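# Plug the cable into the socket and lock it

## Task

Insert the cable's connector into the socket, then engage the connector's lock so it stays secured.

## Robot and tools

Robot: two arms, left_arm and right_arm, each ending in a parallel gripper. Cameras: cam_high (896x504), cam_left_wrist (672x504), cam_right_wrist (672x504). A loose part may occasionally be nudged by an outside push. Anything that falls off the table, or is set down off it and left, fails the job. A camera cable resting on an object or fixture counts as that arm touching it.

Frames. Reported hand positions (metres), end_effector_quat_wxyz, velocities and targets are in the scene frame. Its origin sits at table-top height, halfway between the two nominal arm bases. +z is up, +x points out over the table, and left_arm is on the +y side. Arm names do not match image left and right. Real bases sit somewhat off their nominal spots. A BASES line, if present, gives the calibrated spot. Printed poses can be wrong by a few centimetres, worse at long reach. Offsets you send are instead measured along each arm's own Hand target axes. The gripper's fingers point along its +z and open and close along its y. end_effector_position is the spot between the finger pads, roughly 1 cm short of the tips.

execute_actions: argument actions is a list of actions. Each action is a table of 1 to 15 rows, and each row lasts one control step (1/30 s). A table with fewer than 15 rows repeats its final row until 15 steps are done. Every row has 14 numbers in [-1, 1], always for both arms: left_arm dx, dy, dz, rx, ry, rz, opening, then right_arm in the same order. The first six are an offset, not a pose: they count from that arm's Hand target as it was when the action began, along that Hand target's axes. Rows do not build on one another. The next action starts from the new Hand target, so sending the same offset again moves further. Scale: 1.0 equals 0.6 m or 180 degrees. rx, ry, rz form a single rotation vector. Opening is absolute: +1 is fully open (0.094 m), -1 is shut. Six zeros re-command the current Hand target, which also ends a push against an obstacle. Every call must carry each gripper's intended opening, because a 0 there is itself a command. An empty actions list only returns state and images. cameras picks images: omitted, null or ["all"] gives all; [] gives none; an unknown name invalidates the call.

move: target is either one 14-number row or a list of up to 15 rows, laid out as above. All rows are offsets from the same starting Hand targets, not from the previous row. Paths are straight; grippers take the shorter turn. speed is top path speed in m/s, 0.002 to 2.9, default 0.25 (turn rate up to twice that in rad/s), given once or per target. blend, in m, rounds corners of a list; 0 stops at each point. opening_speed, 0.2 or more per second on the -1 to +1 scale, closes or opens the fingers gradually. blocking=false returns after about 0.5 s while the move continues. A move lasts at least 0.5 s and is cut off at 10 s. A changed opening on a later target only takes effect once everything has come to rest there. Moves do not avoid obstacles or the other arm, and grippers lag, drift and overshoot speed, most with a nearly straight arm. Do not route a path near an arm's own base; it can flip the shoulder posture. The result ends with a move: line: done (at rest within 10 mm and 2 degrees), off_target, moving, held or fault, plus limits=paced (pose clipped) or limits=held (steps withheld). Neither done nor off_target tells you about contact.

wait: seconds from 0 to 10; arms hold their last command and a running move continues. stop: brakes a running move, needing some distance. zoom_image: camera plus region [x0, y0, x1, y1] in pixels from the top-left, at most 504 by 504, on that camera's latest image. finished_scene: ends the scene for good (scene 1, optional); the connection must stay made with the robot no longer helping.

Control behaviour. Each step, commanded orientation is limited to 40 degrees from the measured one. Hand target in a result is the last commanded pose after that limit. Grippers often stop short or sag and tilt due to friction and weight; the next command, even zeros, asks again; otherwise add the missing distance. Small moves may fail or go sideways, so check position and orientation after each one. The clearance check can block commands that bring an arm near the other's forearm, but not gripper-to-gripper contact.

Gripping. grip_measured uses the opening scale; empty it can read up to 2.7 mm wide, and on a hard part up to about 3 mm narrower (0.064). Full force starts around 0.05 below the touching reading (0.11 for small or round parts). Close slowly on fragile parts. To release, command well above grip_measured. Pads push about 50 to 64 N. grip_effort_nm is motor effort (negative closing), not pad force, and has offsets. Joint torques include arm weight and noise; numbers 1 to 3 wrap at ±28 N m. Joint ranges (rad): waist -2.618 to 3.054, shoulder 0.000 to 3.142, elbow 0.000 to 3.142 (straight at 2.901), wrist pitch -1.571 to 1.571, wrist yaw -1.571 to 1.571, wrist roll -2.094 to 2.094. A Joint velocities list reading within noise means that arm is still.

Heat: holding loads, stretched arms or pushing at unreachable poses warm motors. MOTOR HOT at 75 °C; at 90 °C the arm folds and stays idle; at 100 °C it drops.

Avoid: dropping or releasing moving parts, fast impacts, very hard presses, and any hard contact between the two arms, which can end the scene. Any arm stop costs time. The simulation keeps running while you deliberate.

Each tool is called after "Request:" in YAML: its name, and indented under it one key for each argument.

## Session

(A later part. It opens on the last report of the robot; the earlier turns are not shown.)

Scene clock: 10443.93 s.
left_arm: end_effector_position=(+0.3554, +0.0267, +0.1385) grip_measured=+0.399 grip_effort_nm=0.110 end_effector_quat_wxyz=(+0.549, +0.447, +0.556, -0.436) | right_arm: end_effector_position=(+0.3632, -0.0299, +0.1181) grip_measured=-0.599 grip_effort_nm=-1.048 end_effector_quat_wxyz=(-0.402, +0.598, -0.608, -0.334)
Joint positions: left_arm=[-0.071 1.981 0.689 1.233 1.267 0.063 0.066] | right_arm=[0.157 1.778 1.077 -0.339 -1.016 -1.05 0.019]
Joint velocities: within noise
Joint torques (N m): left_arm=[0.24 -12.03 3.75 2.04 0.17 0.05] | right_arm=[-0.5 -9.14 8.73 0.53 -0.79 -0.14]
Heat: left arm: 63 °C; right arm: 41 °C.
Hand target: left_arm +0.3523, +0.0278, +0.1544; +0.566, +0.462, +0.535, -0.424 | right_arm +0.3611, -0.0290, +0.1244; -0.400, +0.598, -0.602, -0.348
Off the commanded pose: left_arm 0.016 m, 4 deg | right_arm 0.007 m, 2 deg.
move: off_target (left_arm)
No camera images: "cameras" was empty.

Request:
move:
  target:
    - [0,0,0,0,0,0,0.4,0.035,-0.0002,0.022,0,0.022,0.006,-0.75]
    - [0,0,0,0,0,0,0.4,0.0694,-0.0005,0.0443,0,0.045,0.011,-0.75]
    - [0,0,0,0,0,0,0.4,0.0694,-0.0005,0.0443,0,0.063,0.011,-0.75]
    - [0,0,0,0,0,0,0.4,0.0694,-0.0005,0.0443,0,0.027,0.011,-0.75]
    - [0,0,0,0,0,0,0.4,0.0694,-0.0005,0.0443,0,0.045,0.026,-0.75]
    - [0,0,0,0,0,0,0.4,0.0694,-0.0005,0.0443,0,0.045,-0.004,-0.75]
    - [0,0,0,0,0,0,0.4,0.0694,-0.0005,0.0443,-0.0199,0.0437,0.0013,-0.75]
    - [0,0,0,0,0,0,0.4,0.0694,-0.0005,0.0443,0.0199,0.0463,0.0207,-0.75]
    - [0,0,0,0,0,0,0.4,0.0694,-0.0005,0.0443,0,0.063,0.023,-0.75]
    - [0,0,0,0,0,0,0.4,0.0694,-0.0005,0.0443,0,0.027,-0.001,-0.75]
    - [0,0,0,0,0,0,0.4,0.0694,-0.0005,0.0443,0,0.063,-0.001,-0.75]
    - [0,0,0,0,0,0,0.4,0.0694,-0.0005,0.0443,0,0.027,0.023,-0.75]
    - [0,0,0,0,0,0,0.4,0.0694,-0.0005,0.0443,0,0.045,0.011,-0.75]
  speed: 0.12
  cameras: ["cam_left_wrist"]

Request:
zoom_image:
  camera: "cam_left_wrist"
  region: [300, 190, 384, 274]

Scene clock: 10470.87 s.
left_arm: end_effector_position=(+0.3554, +0.0267, +0.1385) grip_measured=+0.399 grip_effort_nm=0.115 end_effector_quat_wxyz=(+0.549, +0.447, +0.556, -0.436) | right_arm: end_effector_position=(+0.3641, -0.0293, +0.1141) grip_measured=-0.600 grip_effort_nm=-1.048 end_effector_quat_wxyz=(-0.394, +0.591, -0.609, -0.353)
Joint positions: left_arm=[-0.071 1.981 0.689 1.233 1.267 0.063 0.066] | right_arm=[0.151 1.813 1.1 -0.364 -1.048 -1.054 0.019]
Joint velocities: within noise
Joint torques (N m): left_arm=[0.27 -12.05 3.73 2.02 0.16 0.04] | right_arm=[3.38 -5.27 5.35 0.83 0.69 -0.27]
Heat: left arm: 63 °C; right arm: 41 °C.
Hand target: left_arm +0.3523, +0.0278, +0.1544; +0.566, +0.462, +0.535, -0.424 | right_arm +0.3646, -0.0236, +0.0754; -0.350, +0.610, -0.639, -0.311
Off the commanded pose: left_arm 0.016 m, 4 deg | right_arm 0.039 m, 8 deg.
move: off_target (left_arm, right_arm)
Images, in order (width x height): cam_left_wrist 672x504.

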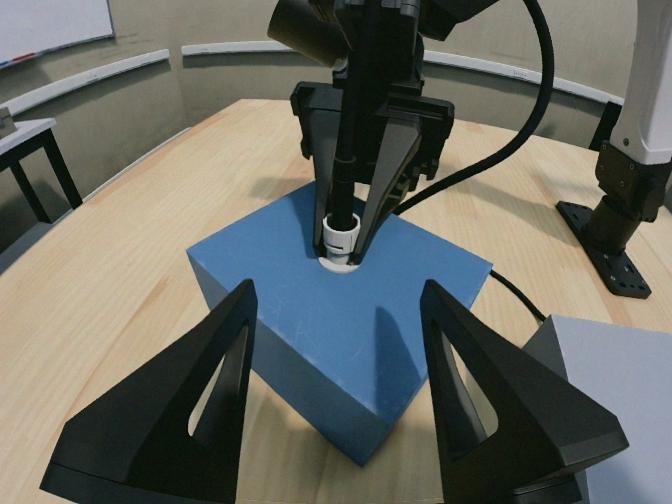

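Scaled by 6.000 from the camera's 672x504 image, which has a finer 960x720 frame.

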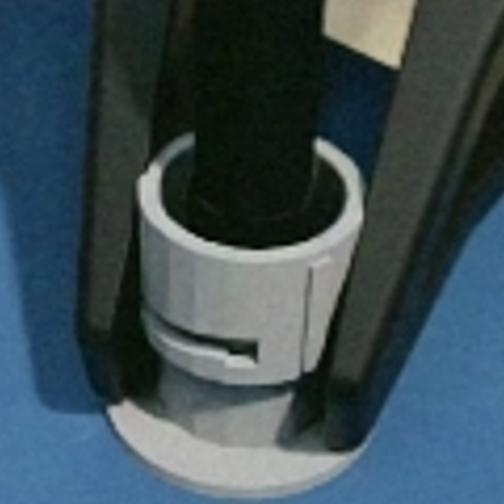

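Request:
move:
  target:
    - [0,0,0,0,0,0,0.4,-0.0465,0.0028,-0.0417,0,-0.045,-0.011,-0.75]
    - [0,0,0,0,0,0,0.4,-0.0465,0.0028,-0.0417,0,-0.045,-0.011,-0.38]
    - [0,0,0,0,0,0,0.4,-0.0885,0.0013,-0.0702,0,-0.045,-0.011,-0.38]
  speed: 0.1
  cameras: ["cam_left_wrist"]

Request:
zoom_image:
  camera: "cam_left_wrist"
  region: [300, 190, 384, 274]

Scene clock: 10511.93 s.
left_arm: end_effector_position=(+0.3554, +0.0267, +0.1385) grip_measured=+0.399 grip_effort_nm=0.115 end_effector_quat_wxyz=(+0.549, +0.447, +0.556, -0.436) | right_arm: end_effector_position=(+0.3594, -0.0325, +0.1203) grip_measured=-0.381 grip_effort_nm=0.056 end_effector_quat_wxyz=(+0.384, -0.588, +0.618, +0.354)
Joint positions: left_arm=[-0.071 1.981 0.689 1.233 1.267 0.063 0.066] | right_arm=[0.148 1.789 1.113 -0.431 -1.038 -1.061 0.029]
Joint velocities: within noise
Joint torques (N m): left_arm=[0.24 -12.05 3.75 2.05 0.16 0.04] | right_arm=[0.39 -13.01 9.7 0.61 -0.59 -0.01]
Heat: left arm: 63 °C; right arm: 40 °C.
Hand target: left_arm +0.3523, +0.0278, +0.1544; +0.566, +0.462, +0.535, -0.424 | right_arm +0.3615, -0.0285, +0.1429; -0.400, +0.597, -0.602, -0.348
Off the commanded pose: left_arm 0.016 m, 4 deg | right_arm 0.023 m, 3 deg.
move: off_target (left_arm, right_arm)
Images, in order (width x height): cam_left_wrist 672x504.

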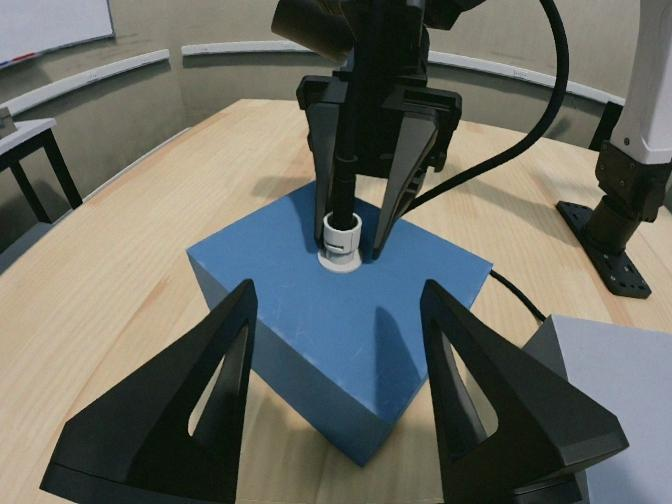

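Scaled by 6.000 from the camera's 672x504 image, which has a finer 960x720 frame.

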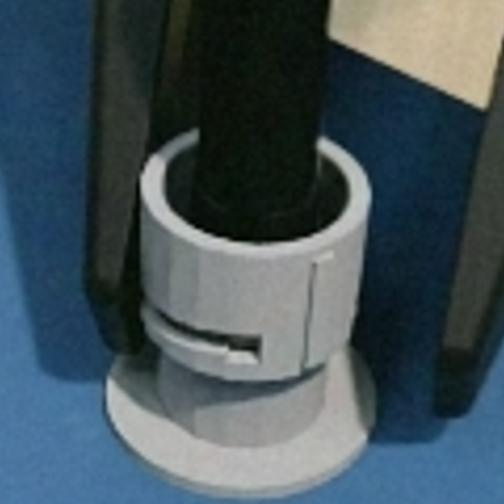

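Request:
move:
  target: [0,0,0,0,0,0,0.4,-0.008,-0.0052,0.002,0,0,0,-0.25]
  speed: 0.1
  cameras: ["cam_left_wrist"]

Scene clock: 10523.80 s.
left_arm: end_effector_position=(+0.3554, +0.0267, +0.1385) grip_measured=+0.399 grip_effort_nm=0.120 end_effector_quat_wxyz=(+0.549, +0.447, +0.556, -0.436) | right_arm: end_effector_position=(+0.3591, -0.0304, +0.1240) grip_measured=-0.252 grip_effort_nm=0.076 end_effector_quat_wxyz=(+0.380, -0.589, +0.618, +0.357)
Joint positions: left_arm=[-0.071 1.981 0.689 1.233 1.267 0.063 0.066] | right_arm=[0.153 1.789 1.131 -0.457 -1.038 -1.061 0.035]
Joint velocities: within noise
Joint torques (N m): left_arm=[0.27 -12.12 3.75 2.05 0.18 0.04] | right_arm=[0.64 -12.68 10.24 0.79 -0.61 0.12]
Heat: left arm: 64 °C; right arm: 42 °C.
Hand target: left_arm +0.3523, +0.0278, +0.1544; +0.566, +0.462, +0.535, -0.424 | right_arm +0.3644, -0.0254, +0.1468; -0.400, +0.597, -0.602, -0.348
Off the commanded pose: left_arm 0.016 m, 4 deg | right_arm 0.024 m, 3 deg.
move: off_target (left_arm, right_arm)
Images, in order (width x height): cam_left_wrist 672x504.

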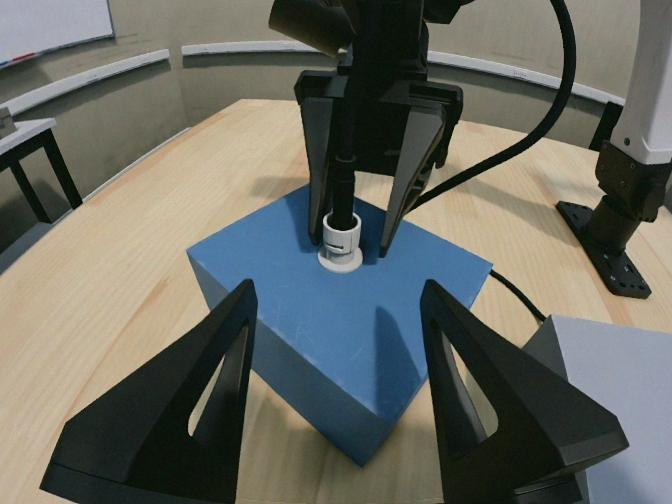

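Request:
move:
  target: [0,0,0,0,0,0,0.4,-0.0358,-0.004,-0.0175,0,0,0,-0.35]
  speed: 0.1
  cameras: ["cam_left_wrist"]

Request:
zoom_image:
  camera: "cam_left_wrist"
  region: [290, 150, 400, 260]

Scene clock: 10537.33 s.
left_arm: end_effector_position=(+0.3554, +0.0267, +0.1385) grip_measured=+0.399 grip_effort_nm=0.120 end_effector_quat_wxyz=(+0.549, +0.447, +0.556, -0.436) | right_arm: end_effector_position=(+0.3614, -0.0300, +0.1465) grip_measured=-0.348 grip_effort_nm=-0.100 end_effector_quat_wxyz=(+0.378, -0.588, +0.619, +0.358)
Joint positions: left_arm=[-0.071 1.981 0.689 1.233 1.267 0.063 0.066] | right_arm=[0.153 1.768 1.202 -0.554 -1.037 -1.06 0.031]
Joint velocities: within noise
Joint torques (N m): left_arm=[0.23 -12.04 3.7 2.03 0.16 0.04] | right_arm=[0.51 -12.96 10.45 0.85 -0.6 0.06]
Heat: left arm: 64 °C; right arm: 42 °C.
Hand target: left_arm +0.3523, +0.0278, +0.1544; +0.566, +0.462, +0.535, -0.424 | right_arm +0.3655, -0.0254, +0.1708; -0.400, +0.598, -0.602, -0.347
Off the commanded pose: left_arm 0.016 m, 4 deg | right_arm 0.025 m, 3 deg.
move: off_target (left_arm, right_arm)
Images, in order (width x height): cam_left_wrist 672x504.

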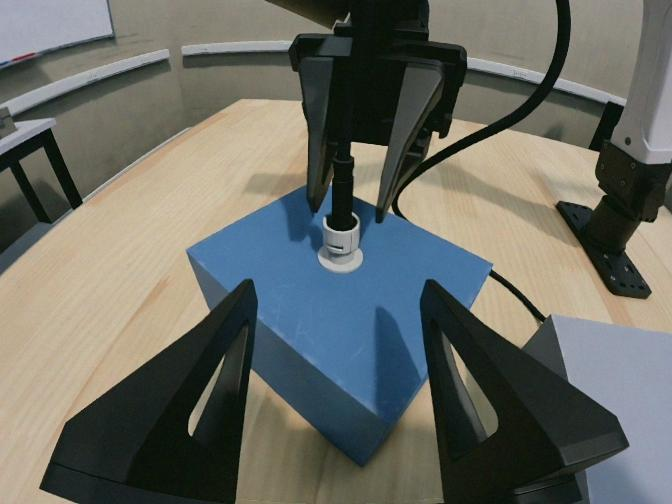

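Scaled by 4.582 from the camera's 672x504 image, which has a finer 960x720 frame.

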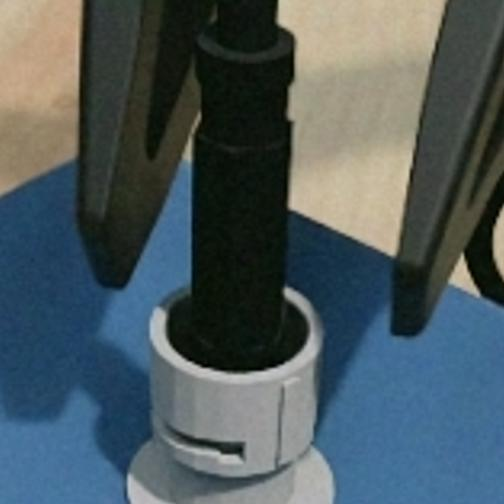

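Request:
move:
  target:
    - [0,0,0,0,0,0,0.4,0,0,0,0,0,0,-0.95]
    - [0,0,0,0,0,0,0.4,0.0744,0.0056,0.0348,0,0.015,0.004,-0.95]
    - [0,0,0,0,0,0,0.4,0.1488,0.0112,0.0696,0,0.06,0.011,-0.95]
    - [0,0,0,0,0,0,0.4,0.1488,0.0112,0.0696,0,0.08,0.011,-0.95]
    - [0,0,0,0,0,0,0.4,0.1488,0.0112,0.0696,0,0.04,0.011,-0.95]
    - [0,0,0,0,0,0,0.4,0.1488,0.0112,0.0696,0,0.06,0.026,-0.95]
    - [0,0,0,0,0,0,0.4,0.1488,0.0112,0.0696,0,0.06,-0.004,-0.95]
    - [0,0,0,0,0,0,0.4,0.1488,0.0112,0.0696,-0.0149,0.059,0.0037,-0.95]
    - [0,0,0,0,0,0,0.4,0.1488,0.0112,0.0696,0.0149,0.061,0.0183,-0.95]
    - [0,0,0,0,0,0,0.4,0.1488,0.0112,0.0696,0,0.078,0.023,-0.95]
    - [0,0,0,0,0,0,0.4,0.1488,0.0112,0.0696,0,0.042,-0.001,-0.95]
    - [0,0,0,0,0,0,0.4,0.1488,0.0112,0.0696,0,0.078,-0.001,-0.95]
    - [0,0,0,0,0,0,0.4,0.1488,0.0112,0.0696,0,0.06,0.011,-0.95]
  speed: 0.12
  opening_speed: 0.5
  cameras: ["cam_left_wrist"]

Request:
zoom_image:
  camera: "cam_left_wrist"
  region: [300, 190, 384, 274]

Scene clock: 10562.53 s.
left_arm: end_effector_position=(+0.3554, +0.0267, +0.1385) grip_measured=+0.399 grip_effort_nm=0.105 end_effector_quat_wxyz=(+0.549, +0.447, +0.556, -0.436) | right_arm: end_effector_position=(+0.3622, -0.0296, +0.1411) grip_measured=-0.815 grip_effort_nm=-1.043 end_effector_quat_wxyz=(-0.411, +0.601, -0.588, -0.351)
Joint positions: left_arm=[-0.071 1.981 0.689 1.233 1.267 0.063 0.066] | right_arm=[0.146 1.765 1.137 -0.43 -1.074 -1.093 0.009]
Joint velocities: within noise
Joint torques (N m): left_arm=[0.27 -12.03 3.67 2.04 0.18 0.03] | right_arm=[3.47 -2.32 3 0.74 1.19 -0.32]
Heat: left arm: 64 °C; right arm: 44 °C.
Hand target: left_arm +0.3523, +0.0278, +0.1544; +0.566, +0.462, +0.535, -0.424 | right_arm +0.3646, -0.0272, +0.0721; -0.335, +0.617, -0.647, -0.296
Off the commanded pose: left_arm 0.016 m, 4 deg | right_arm 0.069 m, 13 deg.
move: off_target (left_arm, right_arm)
Images, in order (width x height): cam_left_wrist 672x504.

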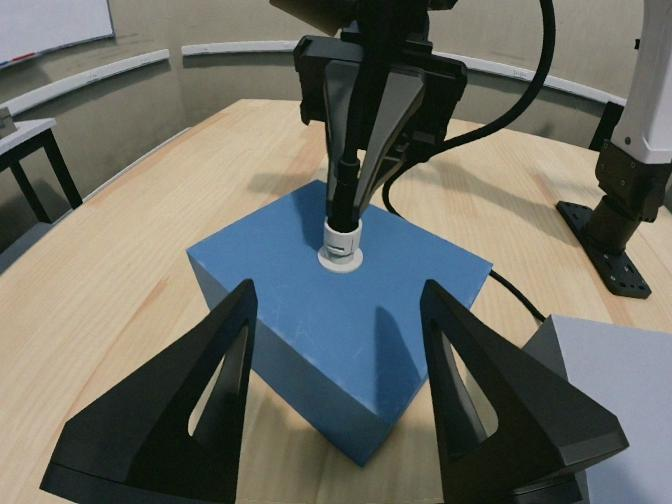

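Scaled by 6.000 from the camera's 672x504 image, which has a finer 960x720 frame.

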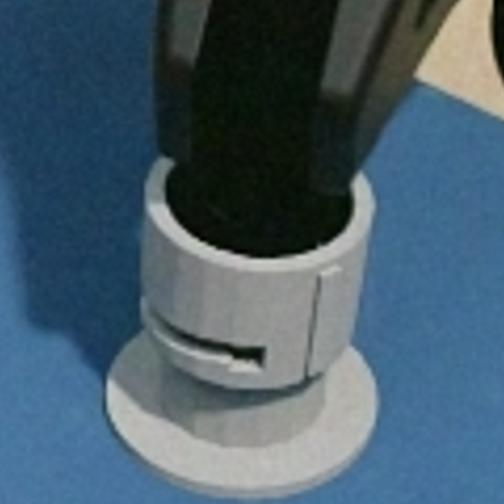

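Request:
move:
  target:
    - [0,0,0,0,0,0,0.4,0.0383,0.0013,0.0266,0,0.030,0.004,-0.95]
    - [0,0,0,0,0,0,0.4,0.0383,0.0013,0.0266,0,0.052,0.004,-0.95]
    - [0,0,0,0,0,0,0.4,0.0383,0.0013,0.0266,0,0.008,0.004,-0.95]
    - [0,0,0,0,0,0,0.4,0.0383,0.0013,0.0266,0,0.030,0.020,-0.95]
    - [0,0,0,0,0,0,0.4,0.0383,0.0013,0.0266,0,0.030,-0.012,-0.95]
    - [0,0,0,0,0,0,0.4,0.0383,0.0013,0.0266,-0.0155,0.0295,-0.0077,-0.95]
    - [0,0,0,0,0,0,0.4,0.0383,0.0013,0.0266,0.0155,0.0305,0.0157,-0.95]
    - [0,0,0,0,0,0,0.4,0.0383,0.0013,0.0266,0,0.050,0.018,-0.95]
    - [0,0,0,0,0,0,0.4,0.0383,0.0013,0.0266,0,0.010,-0.010,-0.95]
    - [0,0,0,0,0,0,0.4,0.0383,0.0013,0.0266,0,0.050,-0.010,-0.95]
    - [0,0,0,0,0,0,0.4,0.0383,0.0013,0.0266,0,0.010,0.018,-0.95]
    - [0,0,0,0,0,0,0.4,0.0383,0.0013,0.0266,0,0.030,0.004,-0.95]
  speed: 0.12
  cameras: ["cam_left_wrist"]

Request:
zoom_image:
  camera: "cam_left_wrist"
  region: [300, 190, 384, 274]

Scene clock: 10584.33 s.
left_arm: end_effector_position=(+0.3554, +0.0267, +0.1385) grip_measured=+0.399 grip_effort_nm=0.110 end_effector_quat_wxyz=(+0.549, +0.447, +0.556, -0.436) | right_arm: end_effector_position=(+0.3621, -0.0291, +0.1374) grip_measured=-0.815 grip_effort_nm=-1.043 end_effector_quat_wxyz=(-0.413, +0.600, -0.587, -0.353)
Joint positions: left_arm=[-0.071 1.981 0.689 1.233 1.267 0.063 0.066] | right_arm=[0.146 1.773 1.125 -0.408 -1.081 -1.089 0.009]
Joint velocities: within noise
Joint torques (N m): left_arm=[0.29 -12.03 3.77 2.06 0.18 0.03] | right_arm=[4.12 -0.98 1.77 0.43 1.93 -0.64]
Heat: left arm: 64 °C; right arm: 41 °C.
Hand target: left_arm +0.3523, +0.0278, +0.1544; +0.566, +0.462, +0.535, -0.424 | right_arm +0.3645, -0.0281, +0.0440; -0.302, +0.626, -0.666, -0.269
Off the commanded pose: left_arm 0.016 m, 4 deg | right_arm 0.093 m, 19 deg.
move: off_target (left_arm, right_arm)
Images, in order (width x height): cam_left_wrist 672x504.

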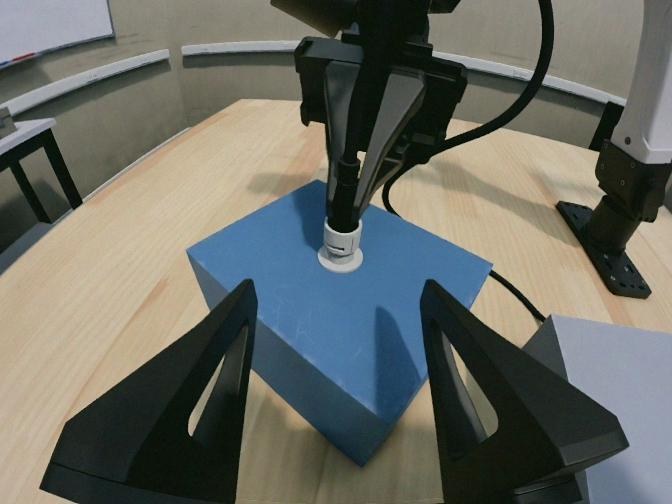

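Scaled by 6.000 from the camera's 672x504 image, which has a finer 960x720 frame.

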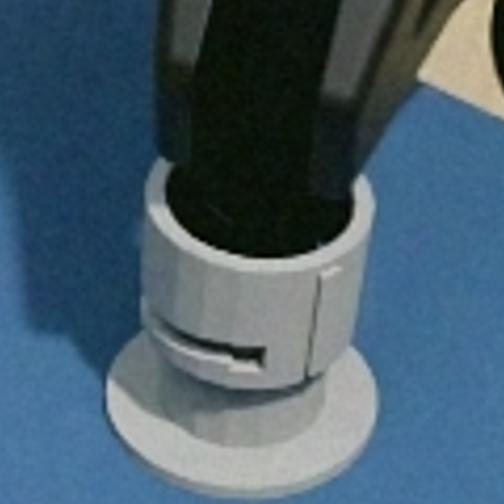

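Request:
move:
  target:
    - [0,0,0,0,0,0,0.4,-0.1152,0.0018,-0.106,0,-0.0894,-0.0125,-0.95]
    - [0,0,0,0,0,0,0.4,-0.1152,0.0018,-0.106,0,-0.0894,-0.0125,-0.25]
    - [0,0,0,0,0,0,0.4,-0.0893,-0.0015,-0.0811,0,-0.0894,-0.0125,-0.25]
    - [0,0,0,0,0,0,0.4,-0.0893,-0.0015,-0.0811,0,-0.0894,-0.0125,-0.75]
  speed: 0.12
  opening_speed: 0.6
  cameras: []

Scene clock: 10612.10 s.
left_arm: end_effector_position=(+0.3554, +0.0267, +0.1385) grip_measured=+0.399 grip_effort_nm=0.110 end_effector_quat_wxyz=(+0.549, +0.447, +0.556, -0.436) | right_arm: end_effector_position=(+0.3653, -0.0318, +0.1198) grip_measured=-0.600 grip_effort_nm=-1.038 end_effector_quat_wxyz=(-0.396, +0.590, -0.610, -0.351)
Joint positions: left_arm=[-0.071 1.981 0.689 1.233 1.267 0.063 0.066] | right_arm=[0.145 1.802 1.111 -0.386 -1.047 -1.058 0.019]
Joint velocities: within noise
Joint torques (N m): left_arm=[0.25 -12.07 3.71 2.03 0.16 0.04] | right_arm=[0.7 -9.14 5.48 1.2 -0.52 0.01]
Heat: left arm: 64 °C; right arm: 39 °C.
Hand target: left_arm +0.3523, +0.0278, +0.1544; +0.566, +0.462, +0.535, -0.424 | right_arm +0.3640, -0.0281, +0.1164; -0.398, +0.595, -0.605, -0.348
Off the commanded pose: left_arm 0.016 m, 4 deg | right_arm 0.005 m, 1 deg.
move: off_target (left_arm); target 2's new opening was sent with right_arm's hand 0.006 m and 3 deg from that target
No camera images: "cameras" was empty.

Request:
move:
  target:
    - [0,0,0,0,0,0,0.4,0.0344,0.0016,0.0174,0,0.022,0.005,-0.75]
    - [0,0,0,0,0,0,0.4,0.0688,0.0032,0.0348,0,0.045,0.011,-0.75]
    - [0,0,0,0,0,0,0.4,0.0688,0.0032,0.0348,0,0.063,0.011,-0.75]
    - [0,0,0,0,0,0,0.4,0.0688,0.0032,0.0348,0,0.027,0.011,-0.75]
    - [0,0,0,0,0,0,0.4,0.0688,0.0032,0.0348,-0.0149,0.044,0.003,-0.75]
    - [0,0,0,0,0,0,0.4,0.0688,0.0032,0.0348,0.0192,0.0462,0.0215,-0.75]
    - [0,0,0,0,0,0,0.4,0.0688,0.0032,0.0348,0,0.055,0.023,-0.75]
    - [0,0,0,0,0,0,0.4,0.0688,0.0032,0.0348,0,0.035,-0.001,-0.75]
    - [0,0,0,0,0,0,0.4,0.0688,0.0032,0.0348,0.0288,0.0467,0.0268,-0.75]
    - [0,0,0,0,0,0,0.4,0.0688,0.0032,0.0348,0.0864,0.0502,0.0583,-0.75]
    - [0,0,0,0,0,0,0.4,0.0688,0.0032,0.0348,0.144,0.0537,0.0899,-0.75]
  speed: 0.12
  cameras: ["cam_left_wrist"]

Request:
zoom_image:
  camera: "cam_left_wrist"
  region: [300, 190, 384, 274]

Scene clock: 10642.70 s.
left_arm: end_effector_position=(+0.3554, +0.0267, +0.1385) grip_measured=+0.399 grip_effort_nm=0.115 end_effector_quat_wxyz=(+0.549, +0.447, +0.556, -0.436) | right_arm: end_effector_position=(+0.3647, -0.0307, +0.1153) grip_measured=-0.601 grip_effort_nm=-1.038 end_effector_quat_wxyz=(+0.462, -0.441, +0.731, +0.242)
Joint positions: left_arm=[-0.071 1.981 0.689 1.233 1.267 0.063 0.066] | right_arm=[0.275 1.544 0.705 0.246 -0.614 -0.431 0.019]
Joint velocities: within noise
Joint torques (N m): left_arm=[0.24 -12.07 3.77 2.04 0.18 0.03] | right_arm=[4.11 -0.96 4.6 1.44 0.88 0.1]
Heat: left arm: 65 °C; right arm: 40 °C.
Hand target: left_arm +0.3523, +0.0278, +0.1544; +0.566, +0.462, +0.535, -0.424 | right_arm +0.3645, -0.0277, +0.0701; +0.416, -0.428, +0.775, +0.206
Off the commanded pose: left_arm 0.016 m, 4 deg | right_arm 0.045 m, 8 deg.
move: off_target (left_arm, right_arm)
Images, in order (width x height): cam_left_wrist 672x504.

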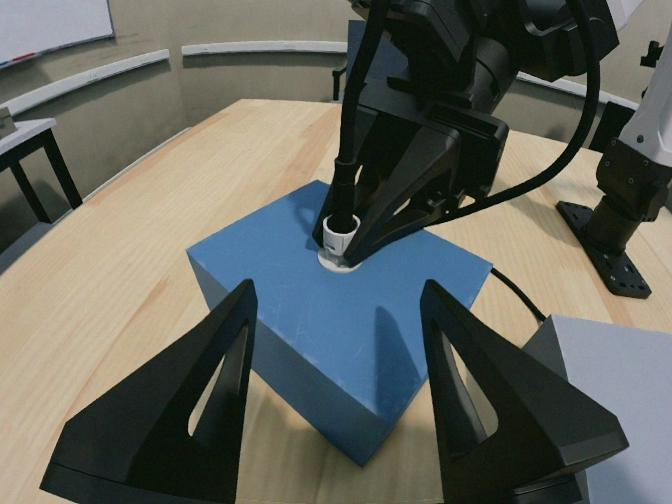

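Scaled by 6.000 from the camera's 672x504 image, which has a finer 960x720 frame.

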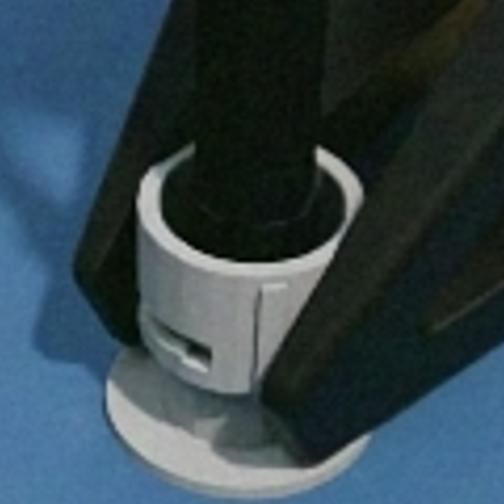

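Request:
move:
  target:
    - [0.0007,0.0107,-0.0488,0,0,0,0.4,-0.0205,-0.0009,-0.0142,0.0926,-0.010,0.061,-0.75]
    - [0.0007,0.0107,-0.0488,0,0,0,0.4,-0.0205,-0.0009,-0.0142,0.1853,-0.006,0.122,-0.75]
    - [0.0007,0.0107,-0.0488,0,0,0,0.4,-0.0205,-0.0009,-0.0142,0.278,-0.002,0.183,-0.75]
  speed: 0.12
  cameras: ["cam_left_wrist"]

Request:
zoom_image:
  camera: "cam_left_wrist"
  region: [300, 190, 384, 274]

Scene clock: 10680.33 s.
left_arm: end_effector_position=(+0.3561, +0.0557, +0.1394) grip_measured=+0.399 grip_effort_nm=0.110 end_effector_quat_wxyz=(+0.549, +0.446, +0.554, -0.438) | right_arm: end_effector_position=(+0.3642, -0.0327, +0.1170) grip_measured=-0.603 grip_effort_nm=-1.048 end_effector_quat_wxyz=(+0.527, +0.040, +0.848, -0.023)
Joint positions: left_arm=[0.019 1.981 0.689 1.233 1.36 0.063 0.066] | right_arm=[0.829 1.621 0.813 0.094 0.828 0.572 0.019]
Joint velocities: within noise
Joint torques (N m): left_arm=[0.61 -12.27 3.4 1.97 0.16 0.06] | right_arm=[-1.2 -1.98 7.82 0.92 -0.49 0.16]
Heat: left arm: 65 °C; right arm: 39 °C.
Hand target: left_arm +0.3524, +0.0579, +0.1544; +0.566, +0.462, +0.535, -0.424 | right_arm +0.3645, -0.0276, +0.0852; +0.485, +0.016, +0.874, -0.029
Off the commanded pose: left_arm 0.016 m, 4 deg | right_arm 0.032 m, 6 deg.
move: off_target (left_arm, right_arm)
Images, in order (width x height): cam_left_wrist 672x504.

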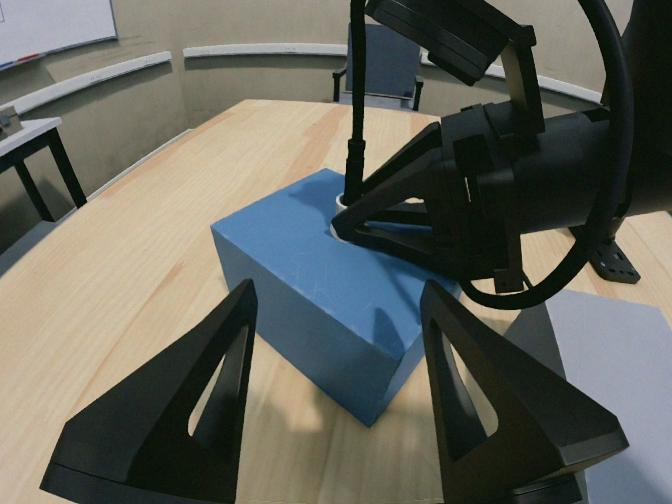

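Scaled by 6.000 from the camera's 672x504 image, which has a finer 960x720 frame.

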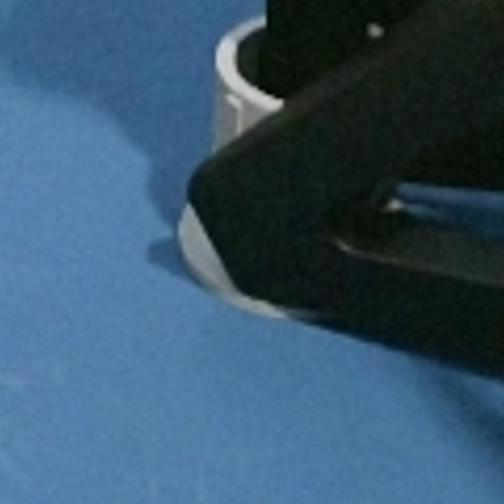

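Request:
move:
  target:
    - [0,0,0,0,0,0,0.4,0,0,0,0.0519,0.0021,0.0323,-0.75]
    - [0,0,0,0,0,0,0.4,0,0,0,0.1179,0.0049,0.0733,-0.75]
  speed: 0.1
  cameras: ["cam_left_wrist"]

Request:
zoom_image:
  camera: "cam_left_wrist"
  region: [310, 180, 380, 250]

Scene clock: 10696.70 s.
left_arm: end_effector_position=(+0.3560, +0.0557, +0.1394) grip_measured=+0.399 grip_effort_nm=0.120 end_effector_quat_wxyz=(+0.549, +0.446, +0.554, -0.438) | right_arm: end_effector_position=(+0.3647, -0.0330, +0.1185) grip_measured=-0.604 grip_effort_nm=-1.048 end_effector_quat_wxyz=(+0.527, +0.145, +0.832, -0.099)
Joint positions: left_arm=[0.019 1.981 0.689 1.232 1.36 0.063 0.066] | right_arm=[0.886 1.788 1.07 -0.319 1.054 0.96 0.019]
Joint velocities: within noise
Joint torques (N m): left_arm=[0.57 -12.23 3.4 1.97 0.18 0.06] | right_arm=[-0.32 -9.43 6.31 1.05 0.16 0.01]
Heat: left arm: 65 °C; right arm: 39 °C.
Hand target: left_arm +0.3524, +0.0578, +0.1544; +0.566, +0.462, +0.535, -0.424 | right_arm +0.3647, -0.0325, +0.1166; +0.523, +0.143, +0.835, -0.096 (not the last commanded pose)
Off the commanded pose: left_arm 0.016 m, 4 deg | right_arm 0.034 m, 11 deg.
led back after a hold (left arm): the arm was led back toward your command in small steps, so it may still be short of it.
move: held (right_arm; a check stopped the path), off_target (left_arm); path passed 1 of 2 targets; limits=held
pose unreachable (left arm): on one or more control steps of this call, first in action 0 (counted from 0), this arm could not follow its commanded pose, so it was not sent that pose on those steps. It may still have moved: this result reports where it is.
cause: moving toward the commanded pose would bring a part of the arm too close to another arm (this arm's fingers and the right arm's wrist (the part past joint 4), at the place that arm was heading or pushing toward when its own hold began).
pose unreachable (right arm): on one or more control steps of this call, first in action 0 (counted from 0), this arm could not follow its commanded pose, so it was not sent that pose on those steps. It may still have moved: this result reports where it is.
cause: moving toward the commanded pose would bring a part of the arm too close to another arm (this arm's wrist (the part past joint 4) and the left arm's fingers, at the place that arm is still heading or pushing toward).
Images, in order (width x height): cam_left_wrist 672x504.

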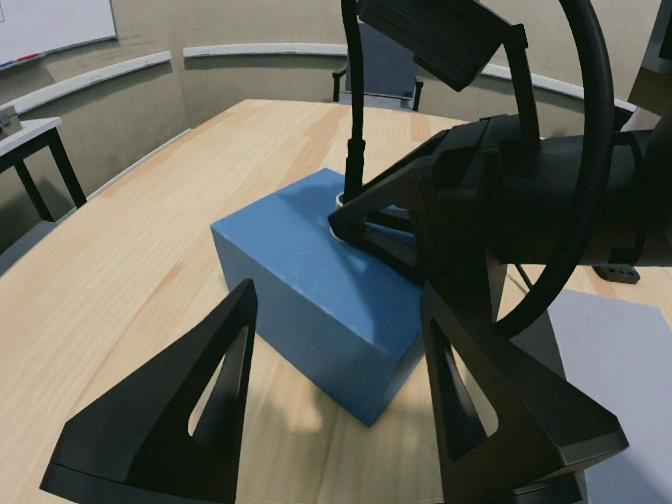

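Scaled by 7.200 from the camera's 672x504 image, which has a finer 960x720 frame.

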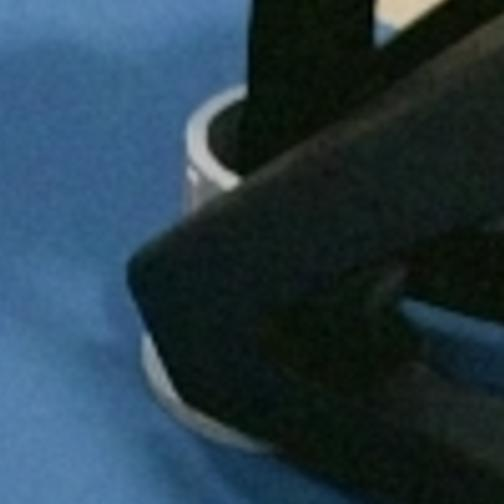

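Request:
move:
  target:
    - [0.0024,0.0356,-0.1628,0,0,0,0.4,0,0,0,0,0,0,-0.75]
    - [0.0024,0.0356,-0.1628,0,0,0,0.4,0.0305,0.0035,0.0135,0,0.015,0,-0.75]
    - [0.0024,0.0356,-0.1628,0,0,0,0.4,0.0305,0.0035,0.0135,0.065,0.0158,0.0315,-0.75]
    - [0.0024,0.0356,-0.1628,0,0,0,0.4,0,0,0,0.055,0.0007,0.0266,-0.75]
  speed: 0.12
  cameras: []

Scene clock: 10721.63 s.
left_arm: end_effector_position=(+0.3576, +0.1582, +0.1414) grip_measured=+0.399 grip_effort_nm=0.110 end_effector_quat_wxyz=(+0.576, +0.415, +0.573, -0.410) | right_arm: end_effector_position=(+0.3642, -0.0328, +0.1177) grip_measured=-0.601 grip_effort_nm=-1.043 end_effector_quat_wxyz=(+0.522, +0.222, +0.810, -0.150)
Joint positions: left_arm=[0.325 1.981 0.689 1.232 1.561 0.069 0.066] | right_arm=[0.906 1.969 1.339 -0.782 1.144 1.383 0.019]
Joint velocities: within noise
Joint torques (N m): left_arm=[0.06 -12.23 3.23 1.77 0.18 0.06] | right_arm=[-0.69 -11.4 6.57 0.4 0.09 -0.09]
Heat: left arm: 65 °C; right arm: 39 °C.
Hand target: left_arm +0.3524, +0.1578, +0.1545; +0.566, +0.462, +0.535, -0.424 | right_arm +0.3646, -0.0325, +0.1166; +0.512, +0.222, +0.817, -0.146
Off the commanded pose: left_arm 0.014 m, 7 deg | right_arm 0.001 m, 2 deg.
joint sent to its limit (left arm) — joint 5 (wrist yaw), upper limit. The joint targets are off in orientation, not in position.
move: off_target (left_arm)
No camera images: "cameras" was empty.

Request:
move:
  target:
    - [0,0,0,0,0,0,0.4,0,0,0,0,0,0,-0.2]
    - [0,0,0,0,0,0,0.4,0,0,-0.15,0,0,0,-0.2]
    - [0,0,0,0,0,0,0.4,-0.0546,-0.2349,-0.1073,0,0,0,-0.2]
    - [-0.0024,-0.0356,0.1628,0,0,0,0.4,-0.0546,-0.2349,-0.1073,0,0,0,-0.2]
  speed: 0.15
  cameras: ["cam_left_wrist"]

Request:
zoom_image:
  camera: "cam_left_wrist"
  region: [300, 170, 384, 254]

Scene clock: 10746.30 s.
left_arm: end_effector_position=(+0.3521, +0.0576, +0.1404) grip_measured=+0.399 grip_effort_nm=0.115 end_effector_quat_wxyz=(+0.547, +0.452, +0.548, -0.442) | right_arm: end_effector_position=(+0.2541, -0.1274, +0.1728) grip_measured=-0.202 grip_effort_nm=0.076 end_effector_quat_wxyz=(+0.506, +0.219, +0.820, -0.150)
Joint positions: left_arm=[0.027 1.976 0.684 1.232 1.385 0.069 0.066] | right_arm=[1.046 1.47 1.013 -1.256 1.108 1.702 0.038]
Joint velocities: within noise
Joint torques (N m): left_arm=[-0.13 -11.86 3.64 1.95 -0.06 -0.02] | right_arm=[-0.83 -7.76 4.88 0.04 0.44 -0.06]
Heat: left arm: 66 °C; right arm: 41 °C.
Hand target: left_arm +0.3524, +0.0579, +0.1544; +0.566, +0.462, +0.535, -0.424 | right_arm +0.2551, -0.1306, +0.1756; +0.512, +0.222, +0.817, -0.146
Off the commanded pose: left_arm 0.014 m, 4 deg | right_arm 0.004 m, 1 deg.
move: off_target (left_arm)
Images, in order (width x height): cam_left_wrist 672x504.

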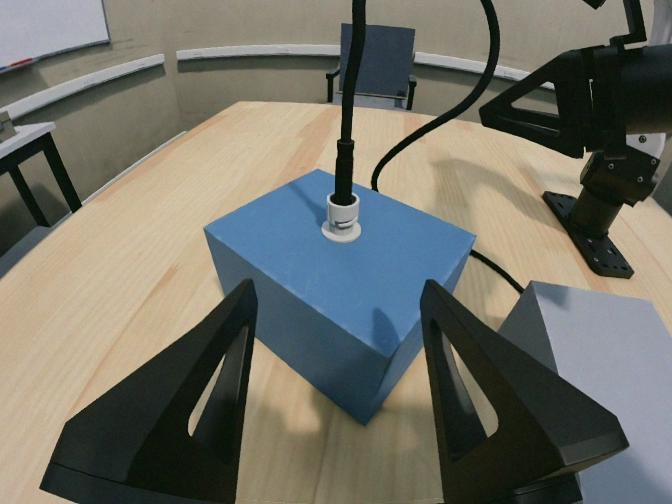

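Scaled by 6.000 from the camera's 672x504 image, which has a finer 960x720 frame.

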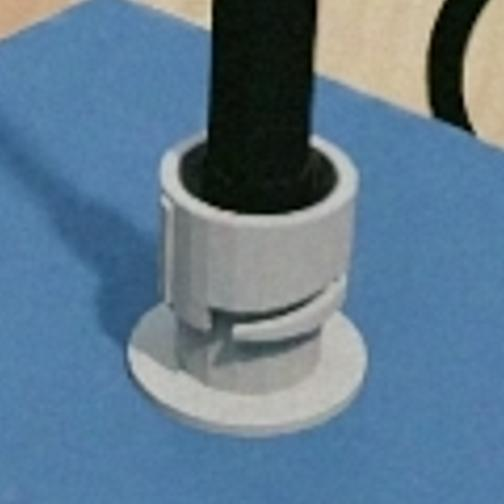

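Request:
wait:
  seconds: 0.5
  cameras: ["cam_high"]

Scene clock: 10761.63 s.
left_arm: end_effector_position=(+0.3523, +0.0576, +0.1403) grip_measured=+0.399 grip_effort_nm=0.110 end_effector_quat_wxyz=(+0.547, +0.452, +0.549, -0.441) | right_arm: end_effector_position=(+0.2542, -0.1272, +0.1728) grip_measured=-0.202 grip_effort_nm=0.076 end_effector_quat_wxyz=(+0.506, +0.220, +0.820, -0.150)
Joint positions: left_arm=[0.027 1.976 0.684 1.232 1.384 0.069 0.066] | right_arm=[1.046 1.47 1.013 -1.255 1.108 1.702 0.038]
Joint velocities: within noise
Joint torques (N m): left_arm=[-0.1 -11.88 3.7 1.96 -0.05 -0.01] | right_arm=[-0.81 -7.8 4.9 0.05 0.44 -0.1]
Heat: left arm: 66 °C; right arm: 40 °C.
Hand target: left_arm +0.3523, +0.0579, +0.1544; +0.566, +0.462, +0.535, -0.424 | right_arm +0.2551, -0.1305, +0.1756; +0.512, +0.222, +0.817, -0.146
Tool commands: left_gripper/opening=+0.4 right_gripper/opening=-0.2
Off the commanded pose: left_arm 0.014 m, 4 deg | right_arm 0.004 m, 1 deg.
wait: 0.50 s; at rest from the start
Images, in order (width x height): cam_high 896x504.

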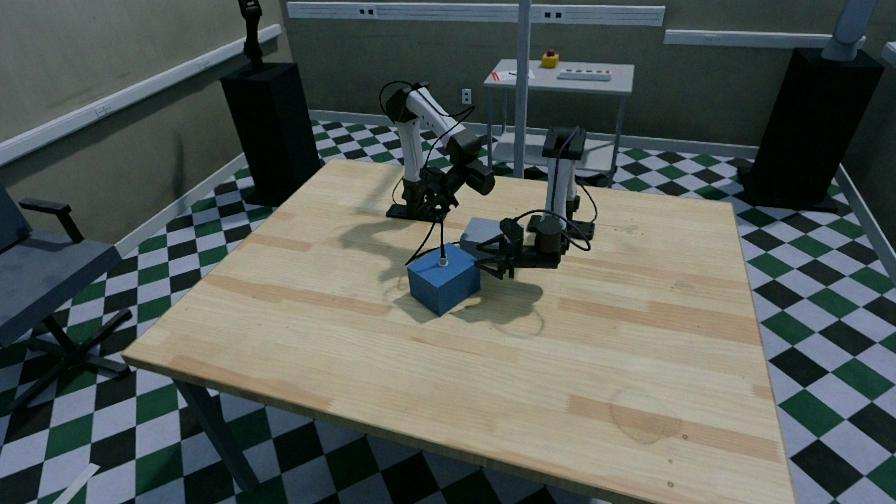

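Request:
zoom_image:
  camera: "cam_high"
  region: [390, 170, 530, 320]

Scaled by 3.360.

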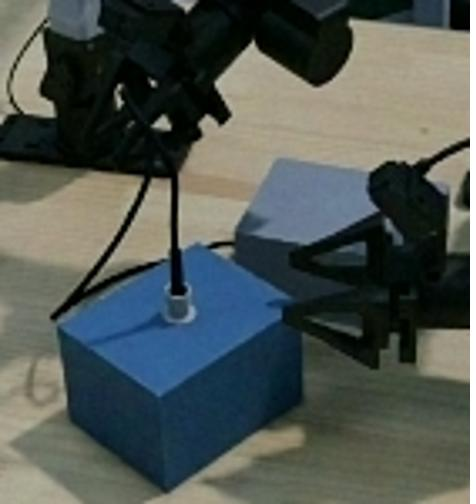

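Request:
move:
  target: [0,0,0,0,0,0,0.4,0,0,-0.1,0,0,0,0.2]
  speed: 0.12
  cameras: ["cam_left_wrist"]

Scene clock: 10780.80 s.
left_arm: end_effector_position=(+0.3524, +0.0576, +0.1403) grip_measured=+0.399 grip_effort_nm=0.125 end_effector_quat_wxyz=(+0.547, +0.452, +0.549, -0.441) | right_arm: end_effector_position=(+0.2105, -0.1060, +0.1896) grip_measured=+0.198 grip_effort_nm=0.076 end_effector_quat_wxyz=(+0.504, +0.188, +0.834, -0.123)
Joint positions: left_arm=[0.027 1.976 0.684 1.232 1.383 0.069 0.066] | right_arm=[1.263 1.482 1.09 -1.541 1.053 1.962 0.056]
Joint velocities: within noise
Joint torques (N m): left_arm=[-0.13 -11.84 3.66 1.94 -0.04 -0.02] | right_arm=[0.47 -7.97 8.88 -0.63 0.3 0.12]
Heat: left arm: 66 °C; right arm: 39 °C.
Hand target: left_arm +0.3524, +0.0579, +0.1544; +0.566, +0.462, +0.535, -0.424 | right_arm +0.2088, -0.1026, +0.2015; +0.511, +0.222, +0.817, -0.146
Off the commanded pose: left_arm 0.014 m, 3 deg | right_arm 0.013 m, 5 deg.
joint sent to its limit (right arm) — joint 4 (wrist pitch), lower limit. The joint targets are off in orientation, not in position.
move: off_target (left_arm, right_arm)
Images, in order (width x height): cam_left_wrist 672x504.

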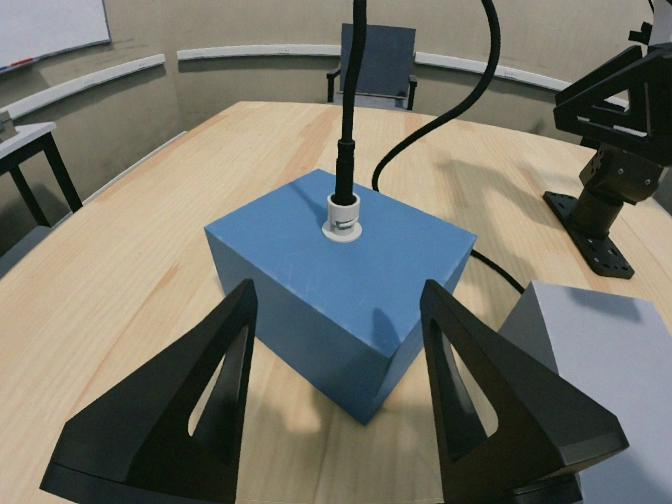

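Request:
zoom_image:
  camera: "cam_left_wrist"
  region: [316, 180, 372, 250]

Scaled by 7.200 from the camera's 672x504 image, which has a finer 960x720 frame.

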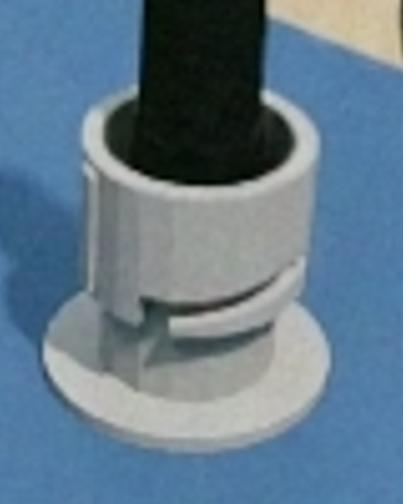

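Request:
finished_scene:

The scene is finished: the task was done.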